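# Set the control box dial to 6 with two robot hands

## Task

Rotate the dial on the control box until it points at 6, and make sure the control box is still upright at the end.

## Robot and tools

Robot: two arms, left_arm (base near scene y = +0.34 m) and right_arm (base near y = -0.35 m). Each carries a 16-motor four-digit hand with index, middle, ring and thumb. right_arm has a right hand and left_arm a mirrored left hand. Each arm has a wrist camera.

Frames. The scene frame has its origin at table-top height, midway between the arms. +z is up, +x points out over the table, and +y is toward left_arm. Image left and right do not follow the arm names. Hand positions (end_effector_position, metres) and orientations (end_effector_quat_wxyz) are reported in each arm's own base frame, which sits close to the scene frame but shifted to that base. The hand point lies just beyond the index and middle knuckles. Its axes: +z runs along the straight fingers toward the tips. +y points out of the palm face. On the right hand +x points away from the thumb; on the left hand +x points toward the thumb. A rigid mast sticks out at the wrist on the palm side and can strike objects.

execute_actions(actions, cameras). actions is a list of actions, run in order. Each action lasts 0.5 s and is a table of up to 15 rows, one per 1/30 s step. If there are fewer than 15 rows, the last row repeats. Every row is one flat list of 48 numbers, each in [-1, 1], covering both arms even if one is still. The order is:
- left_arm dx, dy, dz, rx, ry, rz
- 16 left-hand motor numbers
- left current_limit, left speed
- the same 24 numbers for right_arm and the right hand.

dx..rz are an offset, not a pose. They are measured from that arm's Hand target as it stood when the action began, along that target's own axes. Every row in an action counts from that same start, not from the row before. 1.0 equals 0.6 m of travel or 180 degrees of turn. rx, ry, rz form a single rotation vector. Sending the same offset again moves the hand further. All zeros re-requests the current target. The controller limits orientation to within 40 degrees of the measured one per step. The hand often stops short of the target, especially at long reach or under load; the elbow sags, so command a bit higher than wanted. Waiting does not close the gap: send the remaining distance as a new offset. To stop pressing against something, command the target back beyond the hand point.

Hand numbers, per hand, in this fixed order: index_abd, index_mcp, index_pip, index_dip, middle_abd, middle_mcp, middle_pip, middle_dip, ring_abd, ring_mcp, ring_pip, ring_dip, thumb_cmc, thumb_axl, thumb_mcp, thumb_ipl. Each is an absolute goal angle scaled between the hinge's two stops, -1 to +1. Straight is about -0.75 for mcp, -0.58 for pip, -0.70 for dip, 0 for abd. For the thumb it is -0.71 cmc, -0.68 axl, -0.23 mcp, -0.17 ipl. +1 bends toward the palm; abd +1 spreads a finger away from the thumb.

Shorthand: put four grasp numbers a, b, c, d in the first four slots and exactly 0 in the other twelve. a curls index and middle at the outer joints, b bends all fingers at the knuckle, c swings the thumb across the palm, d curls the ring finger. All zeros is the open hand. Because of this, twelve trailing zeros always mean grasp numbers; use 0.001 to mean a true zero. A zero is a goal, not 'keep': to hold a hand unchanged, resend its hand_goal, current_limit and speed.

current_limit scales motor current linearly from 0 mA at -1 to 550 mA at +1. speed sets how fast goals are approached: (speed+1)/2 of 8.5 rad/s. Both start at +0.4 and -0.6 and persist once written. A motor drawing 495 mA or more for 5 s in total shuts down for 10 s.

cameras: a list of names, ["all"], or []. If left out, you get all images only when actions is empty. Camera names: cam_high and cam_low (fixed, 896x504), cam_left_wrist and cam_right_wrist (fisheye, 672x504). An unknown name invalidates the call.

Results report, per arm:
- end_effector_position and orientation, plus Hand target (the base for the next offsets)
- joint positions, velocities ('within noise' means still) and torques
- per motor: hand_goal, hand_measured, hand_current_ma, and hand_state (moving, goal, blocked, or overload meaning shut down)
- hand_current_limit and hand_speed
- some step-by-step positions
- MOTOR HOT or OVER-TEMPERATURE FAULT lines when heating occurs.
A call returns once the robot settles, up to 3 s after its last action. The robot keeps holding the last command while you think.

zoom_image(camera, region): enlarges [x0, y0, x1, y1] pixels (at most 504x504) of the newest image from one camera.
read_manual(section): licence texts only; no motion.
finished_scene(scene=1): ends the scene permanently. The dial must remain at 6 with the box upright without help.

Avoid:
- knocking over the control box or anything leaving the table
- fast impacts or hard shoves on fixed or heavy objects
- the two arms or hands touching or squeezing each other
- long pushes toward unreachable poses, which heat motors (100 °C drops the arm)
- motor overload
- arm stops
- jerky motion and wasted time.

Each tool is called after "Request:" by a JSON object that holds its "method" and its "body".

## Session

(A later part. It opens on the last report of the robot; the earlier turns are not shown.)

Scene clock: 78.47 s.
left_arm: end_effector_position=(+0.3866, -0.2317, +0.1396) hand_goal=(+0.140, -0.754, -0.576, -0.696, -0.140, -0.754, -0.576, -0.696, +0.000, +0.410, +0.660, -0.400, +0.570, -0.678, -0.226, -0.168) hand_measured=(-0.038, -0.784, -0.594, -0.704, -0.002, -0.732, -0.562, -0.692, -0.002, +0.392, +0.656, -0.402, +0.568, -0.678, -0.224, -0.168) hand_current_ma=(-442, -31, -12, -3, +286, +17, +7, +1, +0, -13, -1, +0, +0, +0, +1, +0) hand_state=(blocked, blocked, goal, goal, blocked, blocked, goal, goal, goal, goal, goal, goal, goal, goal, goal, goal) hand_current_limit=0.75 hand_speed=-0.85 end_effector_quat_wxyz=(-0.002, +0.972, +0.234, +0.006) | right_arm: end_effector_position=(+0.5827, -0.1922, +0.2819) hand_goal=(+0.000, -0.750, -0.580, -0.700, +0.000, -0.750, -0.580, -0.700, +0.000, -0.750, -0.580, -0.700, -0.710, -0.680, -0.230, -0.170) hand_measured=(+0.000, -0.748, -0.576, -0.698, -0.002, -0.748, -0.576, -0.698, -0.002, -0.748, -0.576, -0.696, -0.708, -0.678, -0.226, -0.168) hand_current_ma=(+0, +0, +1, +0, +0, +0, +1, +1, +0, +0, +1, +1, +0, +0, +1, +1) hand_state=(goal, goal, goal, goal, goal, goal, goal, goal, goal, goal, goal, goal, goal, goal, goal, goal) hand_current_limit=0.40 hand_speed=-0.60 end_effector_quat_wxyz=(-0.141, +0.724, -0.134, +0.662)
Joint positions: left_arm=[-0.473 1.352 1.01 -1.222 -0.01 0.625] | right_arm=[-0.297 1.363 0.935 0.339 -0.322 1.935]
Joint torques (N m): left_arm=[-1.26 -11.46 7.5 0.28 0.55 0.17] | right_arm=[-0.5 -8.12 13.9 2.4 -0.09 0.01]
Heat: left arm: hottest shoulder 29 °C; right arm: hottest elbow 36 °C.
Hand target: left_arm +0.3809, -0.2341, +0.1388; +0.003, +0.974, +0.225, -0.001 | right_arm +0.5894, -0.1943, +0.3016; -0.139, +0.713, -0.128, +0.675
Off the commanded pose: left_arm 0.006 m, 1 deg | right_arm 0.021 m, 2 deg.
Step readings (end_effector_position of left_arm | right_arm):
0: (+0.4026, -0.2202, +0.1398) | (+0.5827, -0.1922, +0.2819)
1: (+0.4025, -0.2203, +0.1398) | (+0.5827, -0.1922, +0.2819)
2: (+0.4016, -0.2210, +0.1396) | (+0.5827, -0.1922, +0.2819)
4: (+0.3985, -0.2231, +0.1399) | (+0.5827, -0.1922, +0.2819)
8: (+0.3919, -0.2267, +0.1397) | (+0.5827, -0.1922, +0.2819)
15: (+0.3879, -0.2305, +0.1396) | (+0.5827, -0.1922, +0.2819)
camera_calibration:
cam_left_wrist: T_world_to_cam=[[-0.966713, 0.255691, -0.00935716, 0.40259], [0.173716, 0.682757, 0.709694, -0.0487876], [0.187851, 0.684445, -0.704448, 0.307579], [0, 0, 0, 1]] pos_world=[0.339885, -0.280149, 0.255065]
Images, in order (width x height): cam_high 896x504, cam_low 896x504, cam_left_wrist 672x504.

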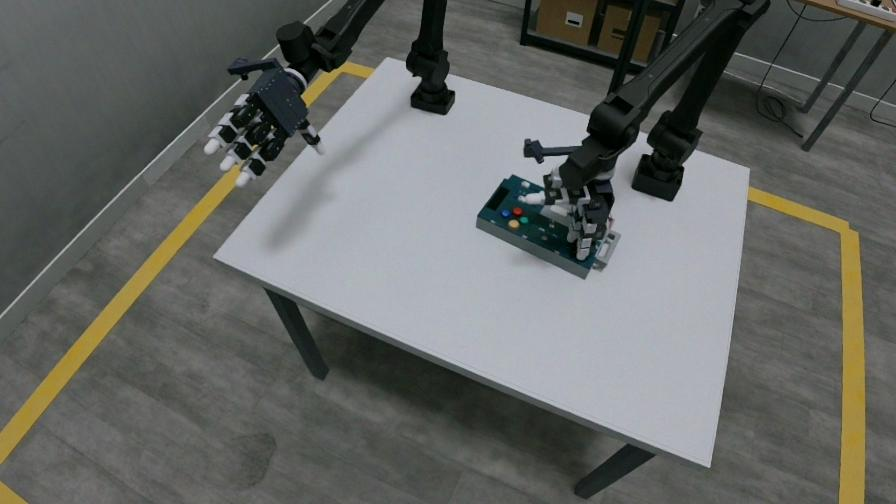

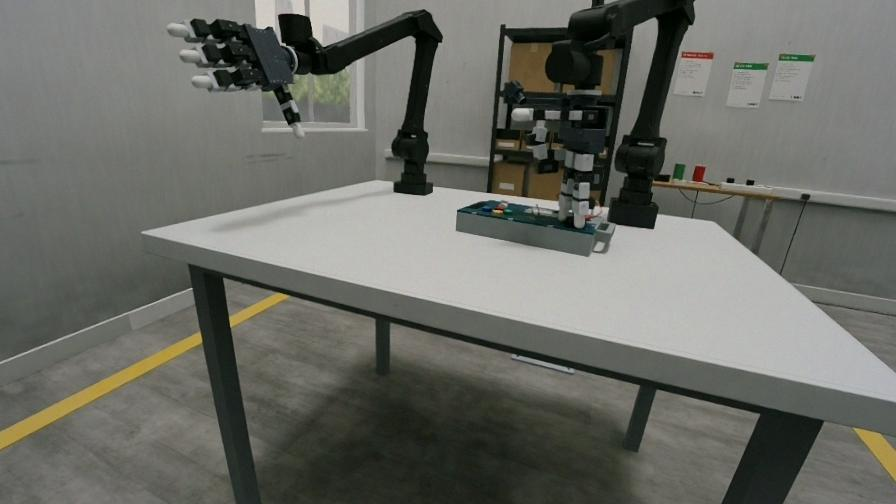

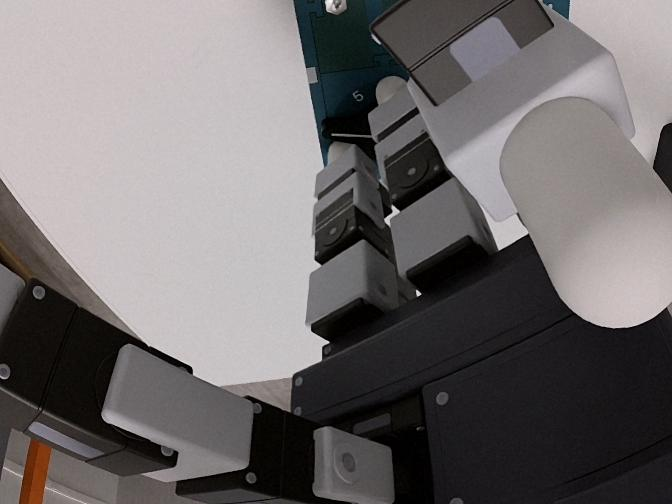

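Request:
{"method": "execute_actions", "body": {"actions": [[[-0.0374,-0.0046,0,0,0,0.0778,0.14,-0.754,-0.576,-0.696,-0.14,-0.754,-0.576,-0.696,0.001,0.41,0.66,-0.40,0.571,-0.678,-0.226,-0.168,0.75,-0.85,0,0,0,0,0,0,0,0,0,0,0,0,0,0,0,0,0,0,0,0,0,0,0.4,-0.6]]], "cameras": ["cam_high","cam_low","cam_left_wrist"]}}

Request:
{"method": "zoom_image", "body": {"camera": "cam_high", "region": [550, 210, 620, 280]}}

Request:
{"method": "zoom_image", "body": {"camera": "cam_left_wrist", "region": [290, 50, 430, 180]}}

Scene clock: 80.07 s.
left_arm: end_effector_position=(+0.3646, -0.2406, +0.1394) hand_goal=(+0.140, -0.754, -0.576, -0.696, -0.140, -0.754, -0.576, -0.696, +0.000, +0.410, +0.660, -0.400, +0.570, -0.678, -0.226, -0.168) hand_measured=(-0.038, -0.788, -0.598, -0.708, -0.020, -0.734, -0.562, -0.692, -0.002, +0.392, +0.656, -0.402, +0.568, -0.678, -0.224, -0.168) hand_current_ma=(-439, -38, -16, -5, +224, +16, +7, +1, +0, -13, -1, +0, +0, +0, +1, +0) hand_state=(blocked, blocked, blocked, goal, blocked, blocked, goal, goal, goal, goal, goal, goal, goal, goal, goal, goal) hand_current_limit=0.75 hand_speed=-0.85 end_effector_quat_wxyz=(-0.002, +0.994, +0.111, +0.006) | right_arm: end_effector_position=(+0.5827, -0.1922, +0.2819) hand_goal=(+0.000, -0.750, -0.580, -0.700, +0.000, -0.750, -0.580, -0.700, +0.000, -0.750, -0.580, -0.700, -0.710, -0.680, -0.230, -0.170) hand_measured=(+0.000, -0.748, -0.576, -0.698, -0.002, -0.748, -0.576, -0.698, -0.002, -0.748, -0.576, -0.696, -0.708, -0.678, -0.226, -0.168) hand_current_ma=(+0, +0, +1, +0, +0, +0, +1, +1, +0, +0, +1, +1, +0, +0, +1, +1) hand_state=(goal, goal, goal, goal, goal, goal, goal, goal, goal, goal, goal, goal, goal, goal, goal, goal) hand_current_limit=0.40 hand_speed=-0.60 end_effector_quat_wxyz=(-0.141, +0.724, -0.134, +0.662)
Joint positions: left_arm=[-0.469 1.338 0.997 -1.222 -0.01 0.878] | right_arm=[-0.297 1.363 0.935 0.339 -0.322 1.935]
Joint torques (N m): left_arm=[-0.91 -11.05 7.66 0.09 0.64 0.09] | right_arm=[-0.44 -8.12 13.9 2.4 -0.1 0.01]
Heat: left arm: hottest shoulder 30 °C; right arm: hottest elbow 36 °C.
Hand target: left_arm +0.3594, -0.2413, +0.1388; +0.003, +0.995, +0.104, +0.000 | right_arm +0.5894, -0.1943, +0.3016; -0.139, +0.713, -0.128, +0.675
Off the commanded pose: left_arm 0.005 m, 1 deg | right_arm 0.021 m, 2 deg.
Step readings (end_effector_position of left_arm | right_arm):
0: (+0.3866, -0.2317, +0.1396) | (+0.5827, -0.1922, +0.2819)
1: (+0.3864, -0.2318, +0.1397) | (+0.5827, -0.1922, +0.2819)
2: (+0.3852, -0.2325, +0.1395) | (+0.5827, -0.1922, +0.2819)
4: (+0.3808, -0.2341, +0.1395) | (+0.5827, -0.1922, +0.2819)
8: (+0.3718, -0.2368, +0.1395) | (+0.5827, -0.1922, +0.2819)
15: (+0.3666, -0.2394, +0.1393) | (+0.5827, -0.1922, +0.2819)
camera_calibration:
cam_left_wrist: T_world_to_cam=[[-0.873675, 0.486447, -0.00781919, 0.404995], [0.337166, 0.616992, 0.711084, -0.114408], [0.350729, 0.61862, -0.703064, 0.242296], [0, 0, 0, 1]] pos_world=[0.307428, -0.276309, 0.25487]
Images, in order (width x height): cam_high 896x504, cam_low 896x504, cam_left_wrist 672x504.

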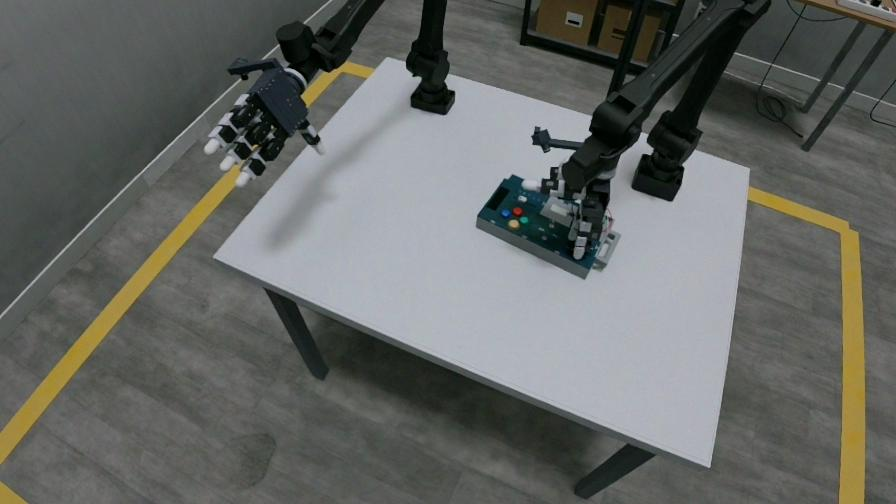

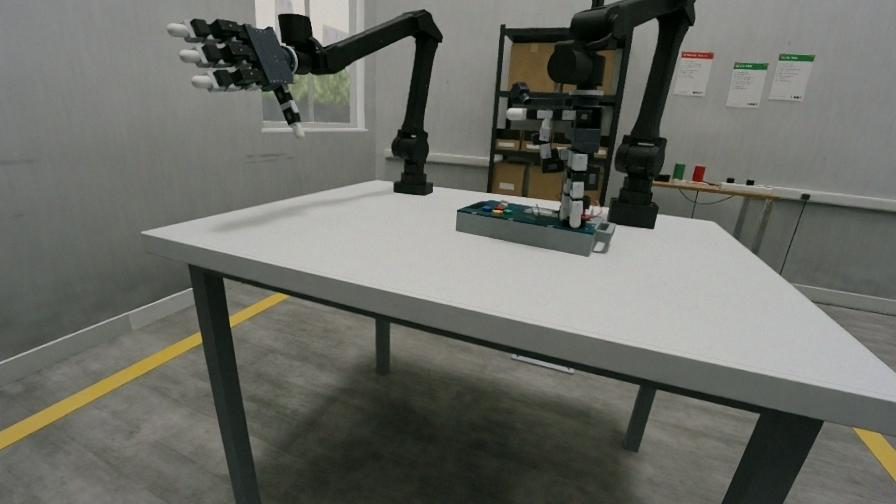

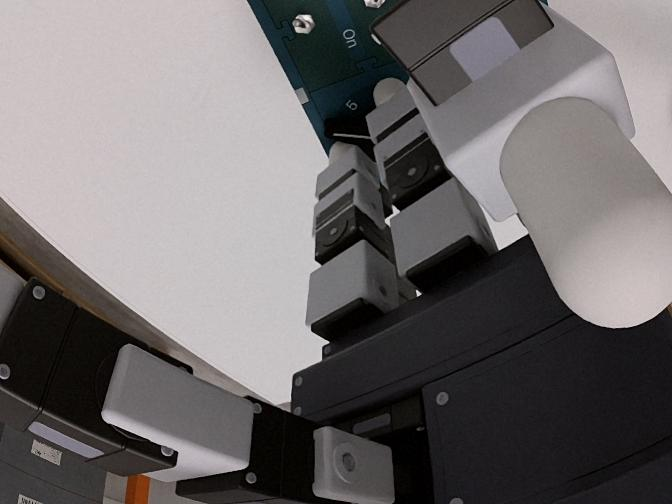

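Scaled by 7.200 from the camera's 896x504 image, which has a finer 1280x720 frame.

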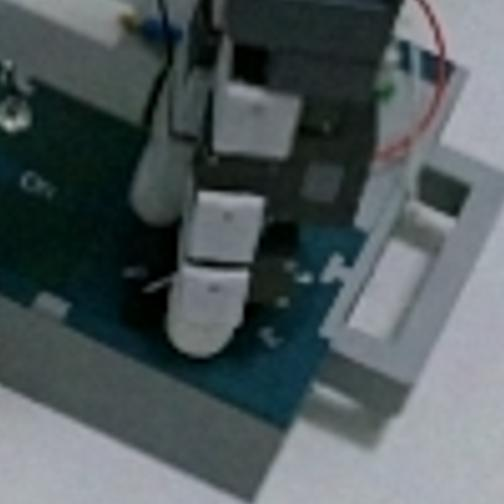

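Scaled by 3.600 from the camera's 672x504 image, which has a finer 960x720 frame.

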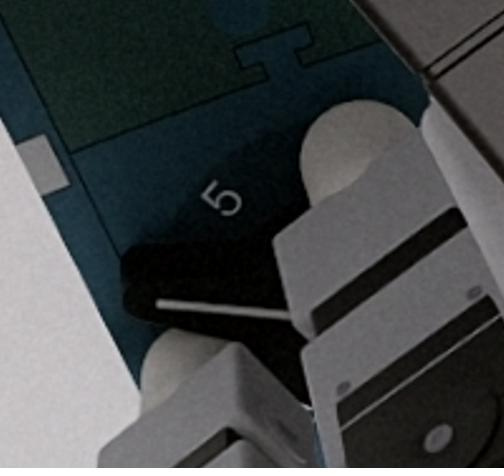

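Request:
{"method": "execute_actions", "body": {"actions": [[[-0.0405,-0.0053,0,0,0,0.0833,0.14,-0.754,-0.576,-0.696,-0.14,-0.754,-0.576,-0.696,0.001,0.41,0.66,-0.40,0.571,-0.678,-0.226,-0.168,0.75,-0.85,0,0,0,0,0,0,0,0,0,0,0,0,0,0,0,0,0,0,0,0,0,0,0.4,-0.6]]], "cameras": ["cam_high","cam_left_wrist"]}}

Request:
{"method": "zoom_image", "body": {"camera": "cam_high", "region": [550, 210, 620, 280]}}

Request:
{"method": "zoom_image", "body": {"camera": "cam_left_wrist", "region": [290, 50, 430, 180]}}

Scene clock: 81.53 s.
left_arm: end_effector_position=(+0.3401, -0.2458, +0.1405) hand_goal=(+0.140, -0.754, -0.576, -0.696, -0.140, -0.754, -0.576, -0.696, +0.000, +0.410, +0.660, -0.400, +0.570, -0.678, -0.226, -0.168) hand_measured=(+0.004, -0.772, -0.586, -0.704, -0.072, -0.734, -0.562, -0.692, -0.002, +0.392, +0.656, -0.402, +0.568, -0.678, -0.224, -0.168) hand_current_ma=(-284, -13, -5, -3, +85, +16, +7, +1, +0, -13, -1, +0, +0, +0, +1, +0) hand_state=(blocked, goal, goal, goal, blocked, blocked, goal, goal, goal, goal, goal, goal, goal, goal, goal, goal) hand_current_limit=0.75 hand_speed=-0.85 end_effector_quat_wxyz=(+0.002, +1.000, -0.021, +0.006) | right_arm: end_effector_position=(+0.5827, -0.1922, +0.2819) hand_goal=(+0.000, -0.750, -0.580, -0.700, +0.000, -0.750, -0.580, -0.700, +0.000, -0.750, -0.580, -0.700, -0.710, -0.680, -0.230, -0.170) hand_measured=(+0.000, -0.748, -0.576, -0.698, -0.002, -0.748, -0.576, -0.698, -0.002, -0.748, -0.576, -0.696, -0.708, -0.678, -0.226, -0.168) hand_current_ma=(+0, +0, +1, +0, +0, +0, +1, +1, +0, +0, +1, +1, +0, +0, +1, +1) hand_state=(goal, goal, goal, goal, goal, goal, goal, goal, goal, goal, goal, goal, goal, goal, goal, goal) hand_current_limit=0.40 hand_speed=-0.60 end_effector_quat_wxyz=(-0.141, +0.724, -0.134, +0.662)
Joint positions: left_arm=[-0.462 1.324 0.986 -1.22 -0.003 1.151] | right_arm=[-0.297 1.363 0.935 0.339 -0.322 1.935]
Joint torques (N m): left_arm=[-1.08 -10.64 7.46 0.05 0.47 0.08] | right_arm=[-0.5 -8.12 13.9 2.41 -0.1 0.01]
Heat: left arm: hottest shoulder 30 °C; right arm: hottest elbow 36 °C.
Hand target: left_arm +0.3351, -0.2433, +0.1389; +0.003, +1.000, -0.026, +0.000 | right_arm +0.5894, -0.1943, +0.3016; -0.139, +0.713, -0.128, +0.675
Off the commanded pose: left_arm 0.006 m, 1 deg | right_arm 0.021 m, 2 deg.
Step readings (end_effector_position of left_arm | right_arm):
0: (+0.3645, -0.2406, +0.1394) | (+0.5827, -0.1922, +0.2819)
1: (+0.3643, -0.2407, +0.1394) | (+0.5827, -0.1922, +0.2819)
2: (+0.3629, -0.2412, +0.1395) | (+0.5827, -0.1922, +0.2819)
4: (+0.3582, -0.2417, +0.1394) | (+0.5827, -0.1922, +0.2819)
8: (+0.3486, -0.2432, +0.1397) | (+0.5827, -0.1922, +0.2819)
15: (+0.3419, -0.2457, +0.1405) | (+0.5827, -0.1922, +0.2819)
camera_calibration:
cam_left_wrist: T_world_to_cam=[[-0.715351, 0.698659, -0.0121815, 0.384976], [0.486964, 0.510949, 0.708376, -0.180364], [0.501138, 0.500806, -0.70573, 0.17514], [0, 0, 0, 1]] pos_world=[0.275454, -0.264522, 0.256057]
Images, in order (width x height): cam_high 896x504, cam_left_wrist 672x504.

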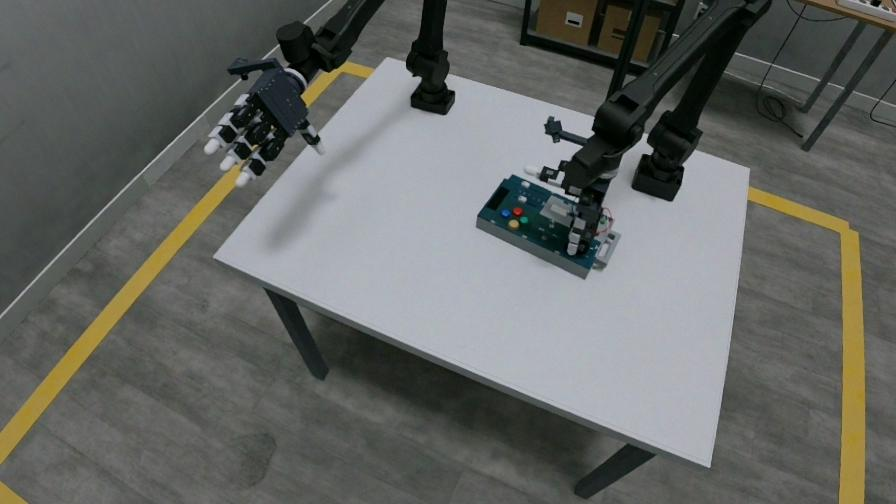

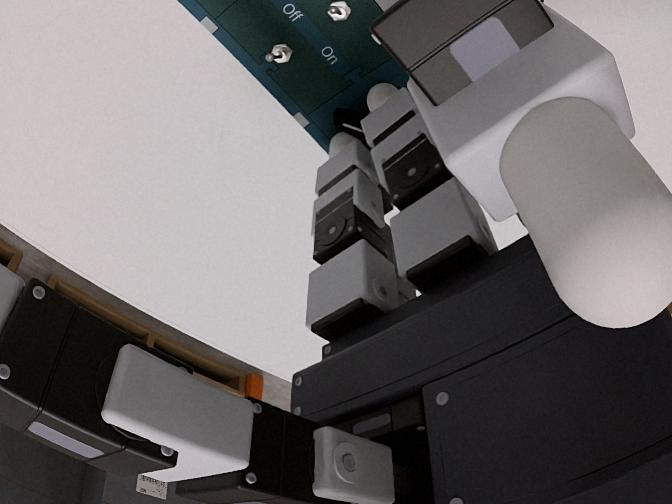

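Scaled by 7.200 from the camera's 896x504 image, which has a finer 1280x720 frame.

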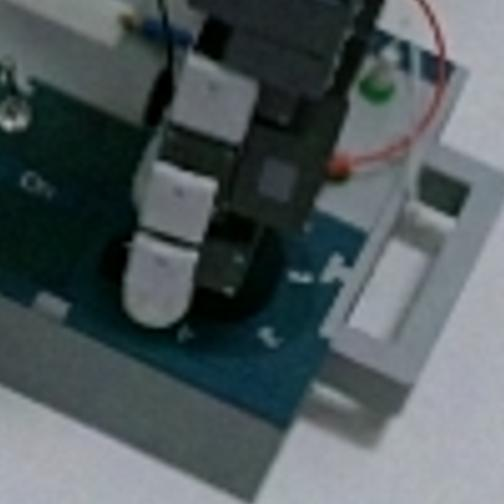

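Scaled by 3.600 from the camera's 672x504 image, which has a finer 960x720 frame.

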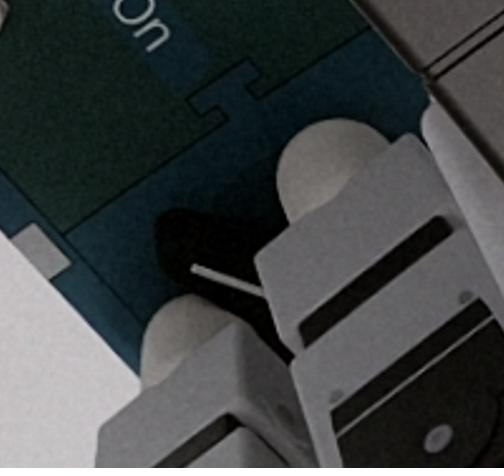

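Request:
{"method": "execute_actions", "body": {"actions": [[[-0.0418,-0.0055,-0.002,0,0,0.0833,0.2,-0.754,-0.576,-0.696,-0.16,-0.754,-0.576,-0.696,0.001,0.41,0.66,-0.40,0.571,-0.678,-0.226,-0.168,0.75,-0.85,0,0,0,0,0,0,0,0,0,0,0,0,0,0,0,0,0,0,0,0,0,0,0.4,-0.6]]], "cameras": ["cam_high","cam_left_wrist"]}}

Request:
{"method": "zoom_image", "body": {"camera": "cam_high", "region": [550, 210, 620, 280]}}

Request:
{"method": "zoom_image", "body": {"camera": "cam_left_wrist", "region": [290, 50, 430, 180]}}

Scene clock: 83.57 s.
left_arm: end_effector_position=(+0.3156, -0.2436, +0.1405) hand_goal=(+0.200, -0.754, -0.576, -0.696, -0.160, -0.754, -0.576, -0.696, +0.000, +0.410, +0.660, -0.400, +0.570, -0.678, -0.226, -0.168) hand_measured=(+0.054, -0.768, -0.586, -0.704, -0.104, -0.732, -0.562, -0.692, -0.002, +0.392, +0.656, -0.402, +0.568, -0.678, -0.224, -0.168) hand_current_ma=(-316, -8, -5, -3, +63, +17, +8, +1, +0, -13, -1, +0, +0, +0, +1, +0) hand_state=(blocked, goal, goal, goal, blocked, blocked, goal, goal, goal, goal, goal, goal, goal, goal, goal, goal) hand_current_limit=0.75 hand_speed=-0.85 end_effector_quat_wxyz=(+0.003, +0.988, -0.155, +0.006) | right_arm: end_effector_position=(+0.5827, -0.1922, +0.2819) hand_goal=(+0.000, -0.750, -0.580, -0.700, +0.000, -0.750, -0.580, -0.700, +0.000, -0.750, -0.580, -0.700, -0.710, -0.680, -0.230, -0.170) hand_measured=(+0.000, -0.748, -0.576, -0.698, -0.002, -0.748, -0.576, -0.698, -0.002, -0.748, -0.576, -0.696, -0.708, -0.678, -0.226, -0.168) hand_current_ma=(+0, +0, +1, +0, +0, +0, +1, +1, +0, +0, +1, +1, +0, +0, +1, +1) hand_state=(goal, goal, goal, goal, goal, goal, goal, goal, goal, goal, goal, goal, goal, goal, goal, goal) hand_current_limit=0.40 hand_speed=-0.60 end_effector_quat_wxyz=(-0.141, +0.724, -0.134, +0.662)
Joint positions: left_arm=[-0.451 1.316 0.978 -1.219 0.002 1.43] | right_arm=[-0.297 1.363 0.935 0.339 -0.322 1.935]
Joint torques (N m): left_arm=[-1.03 -10.34 7.17 -0.1 0.31 0.05] | right_arm=[-0.5 -8.12 13.9 2.41 -0.09 0.01]
Heat: left arm: hottest shoulder 30 °C; right arm: hottest elbow 36 °C.
Hand target: left_arm +0.3102, -0.2387, +0.1400; +0.003, +0.988, -0.156, +0.001 | right_arm +0.5894, -0.1943, +0.3016; -0.139, +0.713, -0.128, +0.675
Off the commanded pose: left_arm 0.007 m, 1 deg | right_arm 0.021 m, 2 deg.
Step readings (end_effector_position of left_arm | right_arm):
0: (+0.3400, -0.2458, +0.1405) | (+0.5827, -0.1922, +0.2819)
1: (+0.3397, -0.2459, +0.1405) | (+0.5827, -0.1922, +0.2819)
2: (+0.3385, -0.2459, +0.1406) | (+0.5827, -0.1922, +0.2819)
4: (+0.3339, -0.2456, +0.1405) | (+0.5827, -0.1922, +0.2819)
8: (+0.3251, -0.2442, +0.1405) | (+0.5827, -0.1922, +0.2819)
15: (+0.3179, -0.2439, +0.1406) | (+0.5827, -0.1922, +0.2819)
camera_calibration:
cam_left_wrist: T_world_to_cam=[[-0.504641, 0.863224, -0.0134662, 0.339713], [0.604672, 0.364538, 0.708156, -0.242366], [0.616206, 0.349222, -0.705928, 0.113109], [0, 0, 0, 1]] pos_world=[0.248286, -0.244397, 0.256054]
Images, in order (width x height): cam_high 896x504, cam_left_wrist 672x504.

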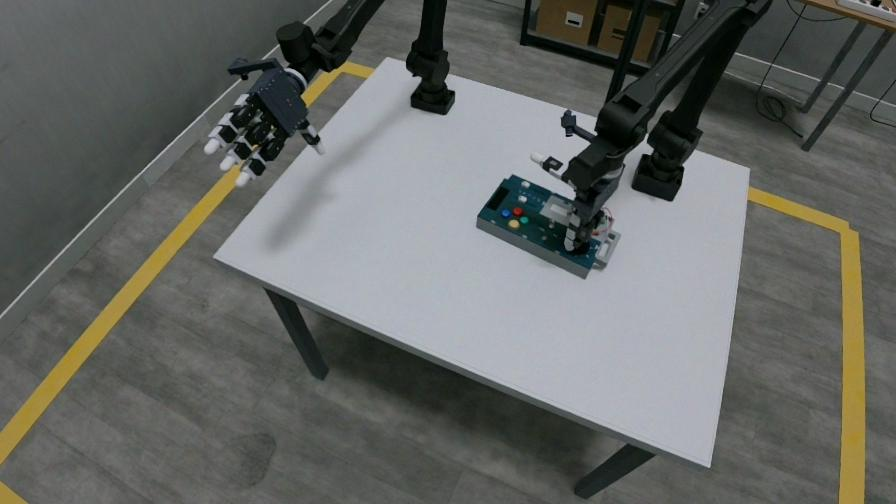

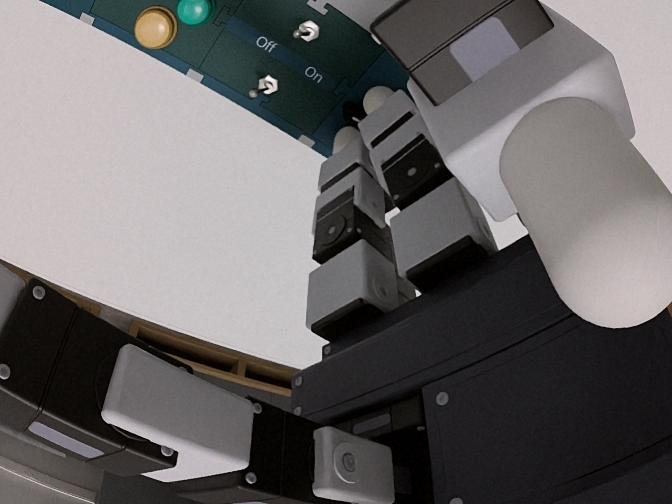

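Scaled by 7.200 from the camera's 896x504 image, which has a finer 1280x720 frame.

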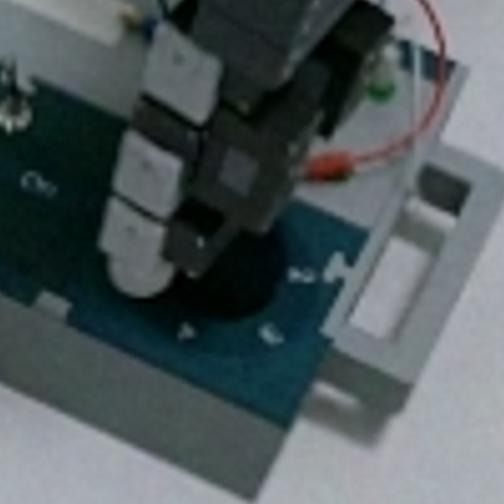

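Scaled by 3.600 from the camera's 672x504 image, which has a finer 960x720 frame.

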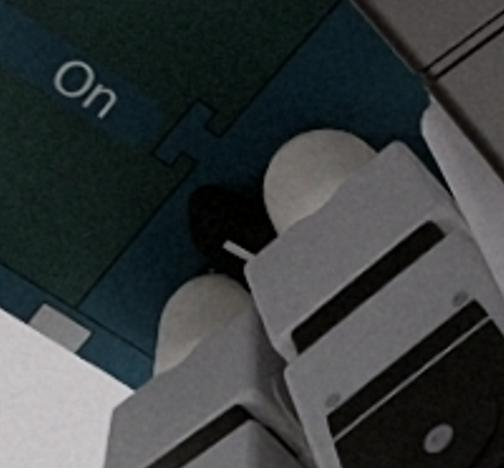

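Request:
{"method": "execute_actions", "body": {"actions": [[[-0.0427,-0.0107,-0.0,0,0,0.0833,0.22,-0.754,-0.576,-0.696,-0.18,-0.754,-0.576,-0.696,0.001,0.41,0.66,-0.40,0.571,-0.678,-0.226,-0.168,0.75,-0.85,0,0,0,0,0,0,0,0,0,0,0,0,0,0,0,0,0,0,0,0,0,0,0.4,-0.6]]], "cameras": ["cam_high","cam_left_wrist"]}}

Request:
{"method": "zoom_image", "body": {"camera": "cam_high", "region": [550, 210, 620, 280]}}

Request:
{"method": "zoom_image", "body": {"camera": "cam_left_wrist", "region": [290, 50, 430, 180]}}

Scene clock: 85.00 s.
left_arm: end_effector_position=(+0.2917, -0.2308, +0.1404) hand_goal=(+0.220, -0.754, -0.576, -0.696, -0.180, -0.754, -0.576, -0.696, +0.000, +0.410, +0.660, -0.400, +0.570, -0.678, -0.226, -0.168) hand_measured=(+0.058, -0.764, -0.586, -0.702, -0.104, -0.732, -0.562, -0.692, -0.002, +0.392, +0.656, -0.402, +0.568, -0.678, -0.224, -0.168) hand_current_ma=(-376, -5, -4, -2, +106, +17, +8, +1, +0, -13, -1, +0, +0, +0, +1, +0) hand_state=(blocked, goal, goal, goal, blocked, blocked, goal, goal, goal, goal, goal, goal, goal, goal, goal, goal) hand_current_limit=0.75 hand_speed=-0.85 end_effector_quat_wxyz=(+0.004, +0.958, -0.285, +0.007) | right_arm: end_effector_position=(+0.5827, -0.1922, +0.2819) hand_goal=(+0.000, -0.750, -0.580, -0.700, +0.000, -0.750, -0.580, -0.700, +0.000, -0.750, -0.580, -0.700, -0.710, -0.680, -0.230, -0.170) hand_measured=(+0.000, -0.748, -0.576, -0.698, -0.002, -0.748, -0.576, -0.698, -0.002, -0.748, -0.576, -0.696, -0.708, -0.678, -0.226, -0.168) hand_current_ma=(+0, +0, +1, +0, +0, +0, +1, +1, +0, +0, +1, +1, +0, +0, +1, +1) hand_state=(goal, goal, goal, goal, goal, goal, goal, goal, goal, goal, goal, goal, goal, goal, goal, goal) hand_current_limit=0.40 hand_speed=-0.60 end_effector_quat_wxyz=(-0.141, +0.724, -0.134, +0.662)
Joint positions: left_arm=[-0.428 1.304 0.967 -1.219 0.006 1.721] | right_arm=[-0.297 1.363 0.935 0.339 -0.322 1.935]
Joint torques (N m): left_arm=[-0.32 -10.29 7.32 -0.16 0.2 0.04] | right_arm=[-0.5 -8.12 13.9 2.41 -0.1 0.01]
Heat: left arm: hottest shoulder 30 °C; right arm: hottest elbow 36 °C.
Hand target: left_arm +0.2878, -0.2246, +0.1399; +0.003, +0.959, -0.284, +0.001 | right_arm +0.5894, -0.1943, +0.3016; -0.139, +0.713, -0.128, +0.675
Off the commanded pose: left_arm 0.007 m, 1 deg | right_arm 0.021 m, 2 deg.
Step readings (end_effector_position of left_arm | right_arm):
0: (+0.3156, -0.2436, +0.1405) | (+0.5827, -0.1922, +0.2819)
1: (+0.3153, -0.2436, +0.1405) | (+0.5827, -0.1922, +0.2819)
2: (+0.3141, -0.2427, +0.1403) | (+0.5827, -0.1922, +0.2819)
4: (+0.3097, -0.2400, +0.1404) | (+0.5827, -0.1922, +0.2819)
8: (+0.3008, -0.2354, +0.1405) | (+0.5827, -0.1922, +0.2819)
15: (+0.2941, -0.2321, +0.1404) | (+0.5827, -0.1922, +0.2819)
camera_calibration:
cam_left_wrist: T_world_to_cam=[[-0.258162, 0.965989, -0.0147606, 0.268612], [0.678605, 0.19219, 0.708913, -0.293937], [0.687639, 0.172998, -0.705141, 0.0615661], [0, 0, 0, 1]] pos_world=[0.226477, -0.213635, 0.255754]
Images, in order (width x height): cam_high 896x504, cam_left_wrist 672x504.

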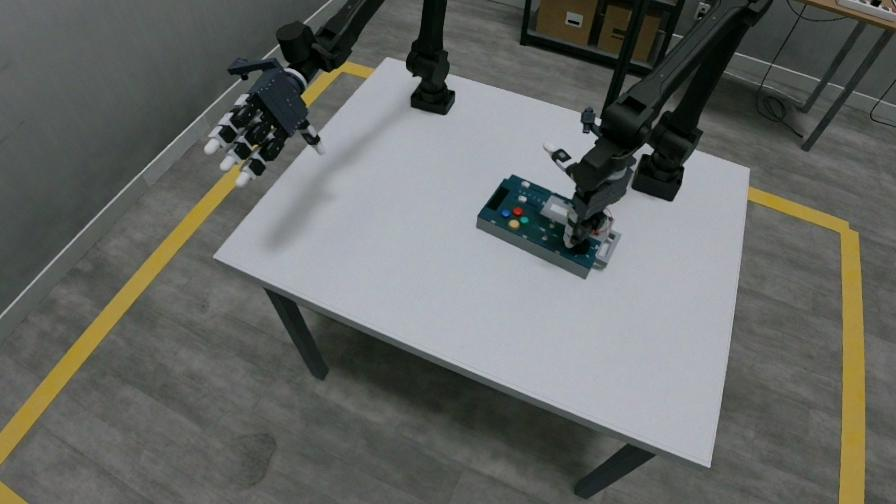

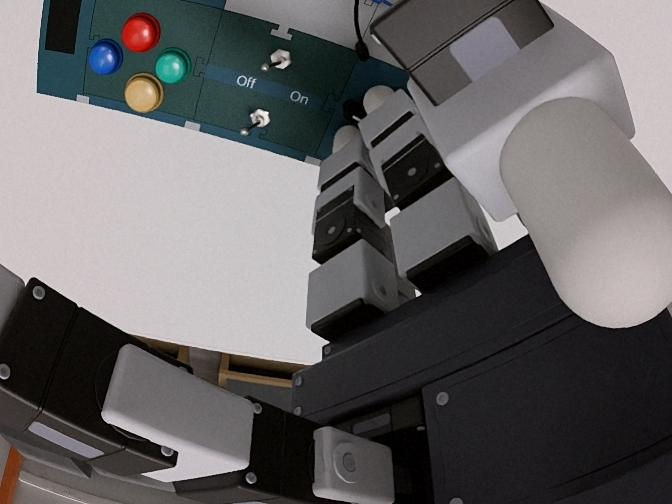

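Scaled by 7.200 from the camera's 896x504 image, which has a finer 1280x720 frame.

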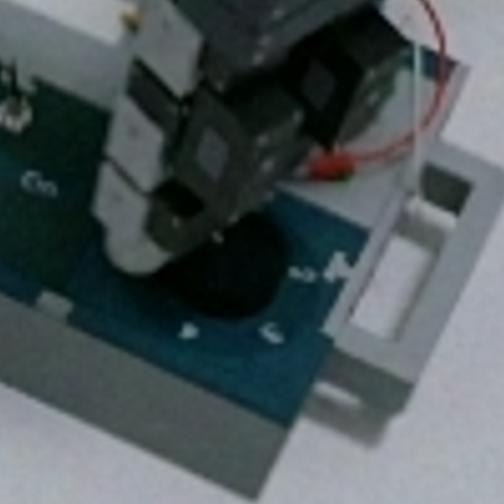

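Scaled by 3.600 from the camera's 672x504 image, which has a finer 960x720 frame.

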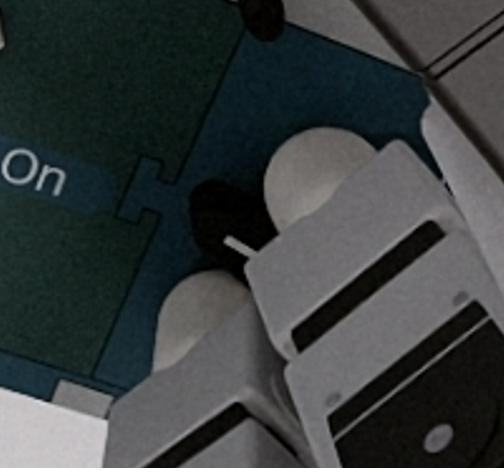

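Request:
{"method": "execute_actions", "body": {"actions": [[[-0.042,-0.0055,-0.0,0,0,0.0833,0.22,-0.754,-0.576,-0.696,-0.18,-0.754,-0.576,-0.696,0.001,0.41,0.66,-0.40,0.571,-0.678,-0.226,-0.168,0.75,-0.85,0,0,0,0,0,0,0,0,0,0,0,0,0,0,0,0,0,0,0,0,0,0,0.4,-0.6]]], "cameras": ["cam_high","cam_left_wrist"]}}

Request:
{"method": "zoom_image", "body": {"camera": "cam_high", "region": [550, 210, 620, 280]}}

Request:
{"method": "zoom_image", "body": {"camera": "cam_left_wrist", "region": [290, 50, 430, 180]}}

Scene clock: 86.57 s.
left_arm: end_effector_position=(+0.2720, -0.2143, +0.1399) hand_goal=(+0.220, -0.754, -0.576, -0.696, -0.180, -0.754, -0.576, -0.696, +0.000, +0.410, +0.660, -0.400, +0.570, -0.678, -0.226, -0.168) hand_measured=(+0.060, -0.758, -0.580, -0.700, -0.100, -0.734, -0.560, -0.690, -0.002, +0.392, +0.656, -0.402, +0.568, -0.678, -0.224, -0.168) hand_current_ma=(-372, -1, -1, -1, +113, +16, +8, +1, +0, -13, -1, +0, +0, +0, +1, +0) hand_state=(blocked, goal, goal, goal, blocked, blocked, goal, goal, goal, goal, goal, goal, goal, goal, goal, goal) hand_current_limit=0.75 hand_speed=-0.85 end_effector_quat_wxyz=(+0.003, +0.913, -0.407, +0.007) | right_arm: end_effector_position=(+0.5827, -0.1922, +0.2819) hand_goal=(+0.000, -0.750, -0.580, -0.700, +0.000, -0.750, -0.580, -0.700, +0.000, -0.750, -0.580, -0.700, -0.710, -0.680, -0.230, -0.170) hand_measured=(+0.000, -0.748, -0.576, -0.698, -0.002, -0.748, -0.576, -0.698, -0.002, -0.748, -0.576, -0.696, -0.708, -0.678, -0.226, -0.168) hand_current_ma=(+0, +0, +1, +0, +0, +0, +1, +1, +0, +0, +1, +1, +0, +0, +1, +1) hand_state=(goal, goal, goal, goal, goal, goal, goal, goal, goal, goal, goal, goal, goal, goal, goal, goal) hand_current_limit=0.40 hand_speed=-0.60 end_effector_quat_wxyz=(-0.141, +0.724, -0.134, +0.662)
Joint positions: left_arm=[-0.409 1.3 0.962 -1.22 0.007 2] | right_arm=[-0.297 1.363 0.935 0.339 -0.322 1.935]
Joint torques (N m): left_arm=[0.26 -10.11 7.36 -0.27 0.13 0.06] | right_arm=[-0.44 -8.12 13.89 2.4 -0.09 0.01]
Heat: left arm: hottest shoulder 30 °C; right arm: hottest elbow 36 °C.
Hand target: left_arm +0.2685, -0.2082, +0.1398; +0.003, +0.914, -0.407, +0.001 | right_arm +0.5894, -0.1943, +0.3016; -0.139, +0.713, -0.128, +0.675
Off the commanded pose: left_arm 0.007 m, 1 deg | right_arm 0.021 m, 2 deg.
Step readings (end_effector_position of left_arm | right_arm):
0: (+0.2917, -0.2308, +0.1404) | (+0.5827, -0.1922, +0.2819)
1: (+0.2914, -0.2307, +0.1403) | (+0.5827, -0.1922, +0.2819)
2: (+0.2902, -0.2300, +0.1403) | (+0.5827, -0.1922, +0.2819)
4: (+0.2863, -0.2267, +0.1402) | (+0.5827, -0.1922, +0.2819)
8: (+0.2792, -0.2206, +0.1400) | (+0.5827, -0.1922, +0.2819)
15: (+0.2737, -0.2157, +0.1399) | (+0.5827, -0.1922, +0.2819)
camera_calibration:
cam_left_wrist: T_world_to_cam=[[-0.000598121, 0.999919, -0.0127384, 0.184569], [0.703424, 0.00947481, 0.710707, -0.32951], [0.71077, -0.00853544, -0.703373, 0.0266221], [0, 0, 0, 1]] pos_world=[0.212973, -0.181205, 0.255261]
Images, in order (width x height): cam_high 896x504, cam_left_wrist 672x504.

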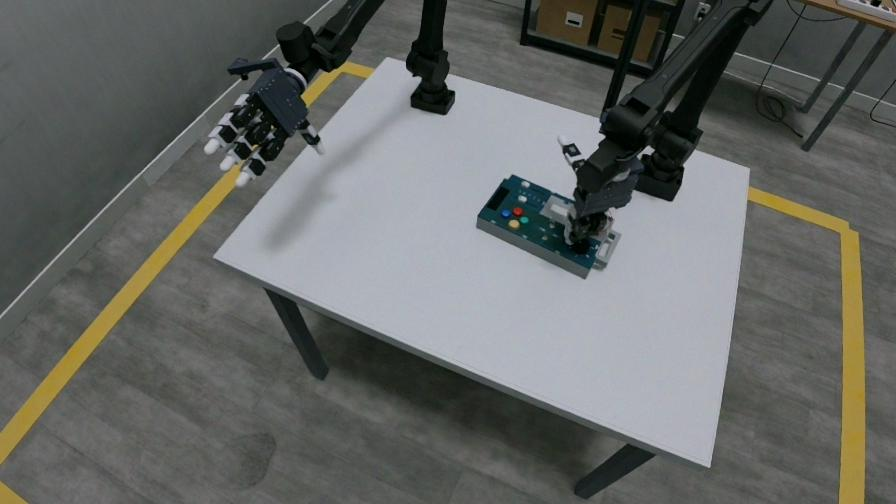

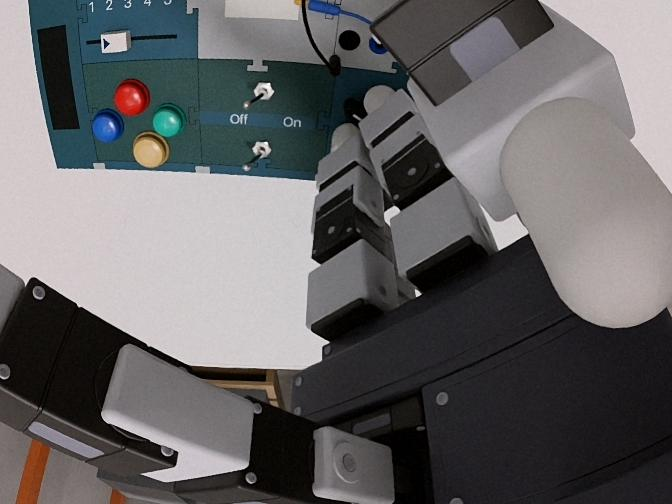

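Scaled by 7.200 from the camera's 896x504 image, which has a finer 1280x720 frame.

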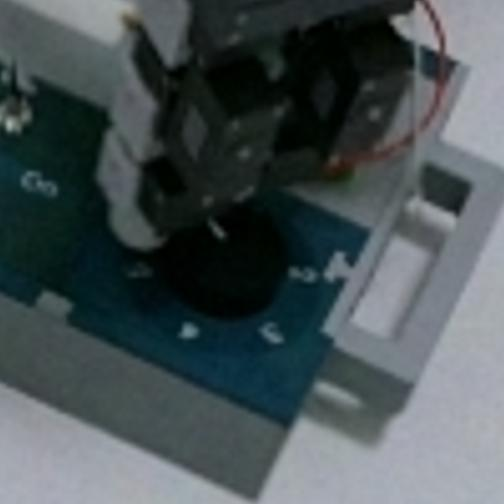

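Scaled by 3.600 from the camera's 672x504 image, which has a finer 960x720 frame.

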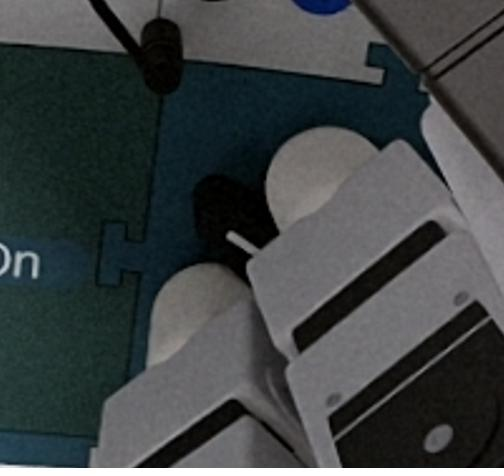

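Request:
{"method": "execute_actions", "body": {"actions": [[[0,0,0,0,0,0,-0.1,-0.754,-0.576,-0.696,0.1,-0.754,-0.576,-0.696,0.001,0.41,0.66,-0.40,0.571,-0.678,-0.226,-0.168,0.4,-0.85,0,0,0,0,0,0,0,0,0,0,0,0,0,0,0,0,0,0,0,0,0,0,0.4,-0.6]]], "cameras": ["cam_high","cam_left_wrist"]}}

Request:
{"method": "zoom_image", "body": {"camera": "cam_high", "region": [550, 210, 620, 280]}}

Request:
{"method": "zoom_image", "body": {"camera": "cam_left_wrist", "region": [290, 50, 430, 180]}}

Scene clock: 87.70 s.
left_arm: end_effector_position=(+0.2709, -0.2128, +0.1400) hand_goal=(-0.100, -0.754, -0.576, -0.696, +0.100, -0.754, -0.576, -0.696, +0.000, +0.410, +0.660, -0.400, +0.570, -0.678, -0.226, -0.168) hand_measured=(-0.096, -0.754, -0.578, -0.698, +0.096, -0.750, -0.572, -0.694, -0.002, +0.392, +0.656, -0.402, +0.568, -0.678, -0.224, -0.168) hand_current_ma=(+1, +0, +0, +0, -1, +1, +1, +0, +0, -13, -1, +0, +0, +0, +1, +0) hand_state=(goal, goal, goal, goal, goal, goal, goal, goal, goal, goal, goal, goal, goal, goal, goal, goal) hand_current_limit=0.40 hand_speed=-0.85 end_effector_quat_wxyz=(+0.004, +0.914, -0.406, +0.004) | right_arm: end_effector_position=(+0.5827, -0.1922, +0.2819) hand_goal=(+0.000, -0.750, -0.580, -0.700, +0.000, -0.750, -0.580, -0.700, +0.000, -0.750, -0.580, -0.700, -0.710, -0.680, -0.230, -0.170) hand_measured=(+0.000, -0.748, -0.576, -0.698, -0.002, -0.748, -0.576, -0.698, -0.002, -0.748, -0.576, -0.696, -0.708, -0.678, -0.226, -0.168) hand_current_ma=(+0, +0, +1, +0, +0, +0, +1, +1, +0, +0, +1, +1, +0, +0, +1, +1) hand_state=(goal, goal, goal, goal, goal, goal, goal, goal, goal, goal, goal, goal, goal, goal, goal, goal) hand_current_limit=0.40 hand_speed=-0.60 end_effector_quat_wxyz=(-0.141, +0.724, -0.134, +0.662)
Joint positions: left_arm=[-0.406 1.298 0.961 -1.225 0.007 2.001] | right_arm=[-0.297 1.363 0.935 0.339 -0.322 1.935]
Joint torques (N m): left_arm=[-0.67 -9.7 7.5 -0.13 0.13 0.05] | right_arm=[-0.44 -8.12 13.89 2.4 -0.1 0.01]
Heat: left arm: hottest shoulder 30 °C; right arm: hottest elbow 36 °C.
Hand target: left_arm +0.2684, -0.2082, +0.1398; +0.003, +0.914, -0.407, +0.001 | right_arm +0.5894, -0.1943, +0.3016; -0.139, +0.713, -0.128, +0.675
Off the commanded pose: left_arm 0.005 m, 0 deg | right_arm 0.021 m, 2 deg.
Step readings (end_effector_position of left_arm | right_arm):
0: (+0.2719, -0.2143, +0.1399) | (+0.5827, -0.1922, +0.2819)
1: (+0.2719, -0.2143, +0.1399) | (+0.5827, -0.1922, +0.2819)
2: (+0.2719, -0.2143, +0.1399) | (+0.5827, -0.1922, +0.2819)
4: (+0.2719, -0.2143, +0.1399) | (+0.5827, -0.1922, +0.2819)
8: (+0.2719, -0.2144, +0.1400) | (+0.5827, -0.1922, +0.2819)
15: (+0.2710, -0.2128, +0.1400) | (+0.5827, -0.1922, +0.2819)
camera_calibration:
cam_left_wrist: T_world_to_cam=[[-0.00256841, 0.999937, -0.0109641, 0.183337], [0.706966, 0.00957002, 0.707183, -0.329276], [0.707243, -0.00593491, -0.706946, 0.029404], [0, 0, 0, 1]] pos_world=[0.212462, -0.179999, 0.255656]
Images, in order (width x height): cam_high 896x504, cam_left_wrist 672x504.

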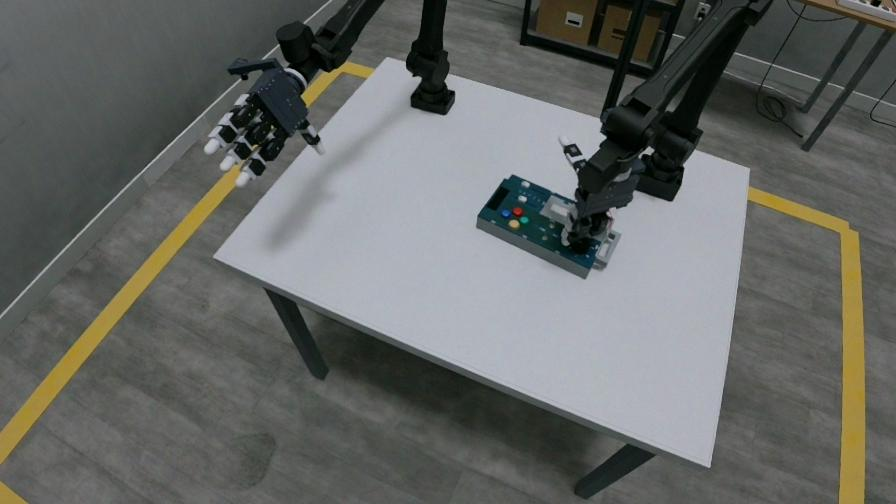

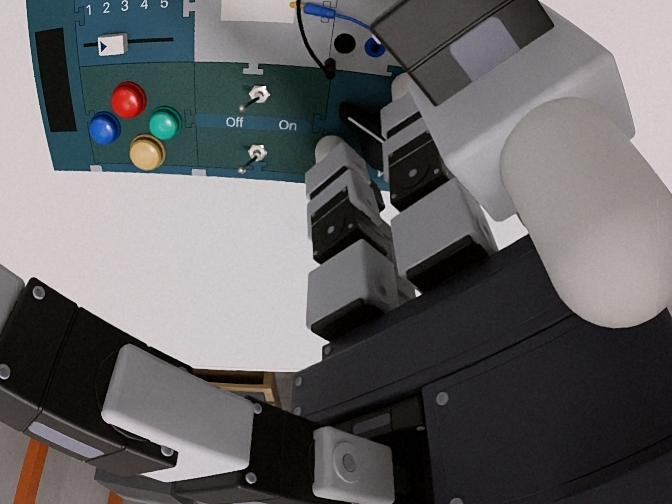

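Scaled by 7.200 from the camera's 896x504 image, which has a finer 1280x720 frame.

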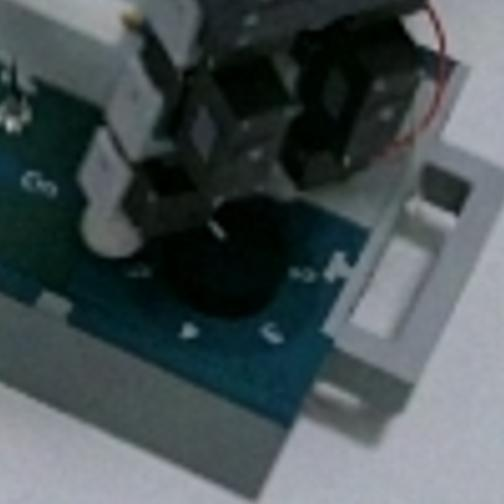

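Scaled by 3.600 from the camera's 672x504 image, which has a finer 960x720 frame.

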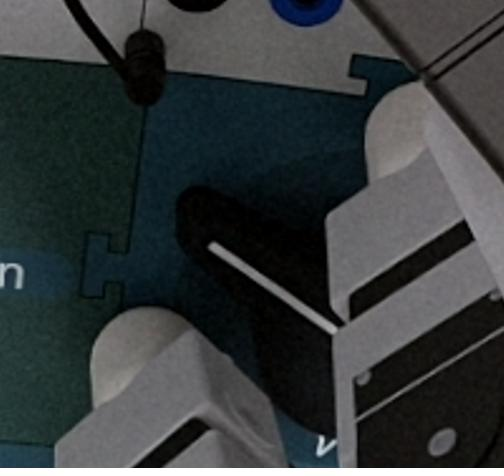

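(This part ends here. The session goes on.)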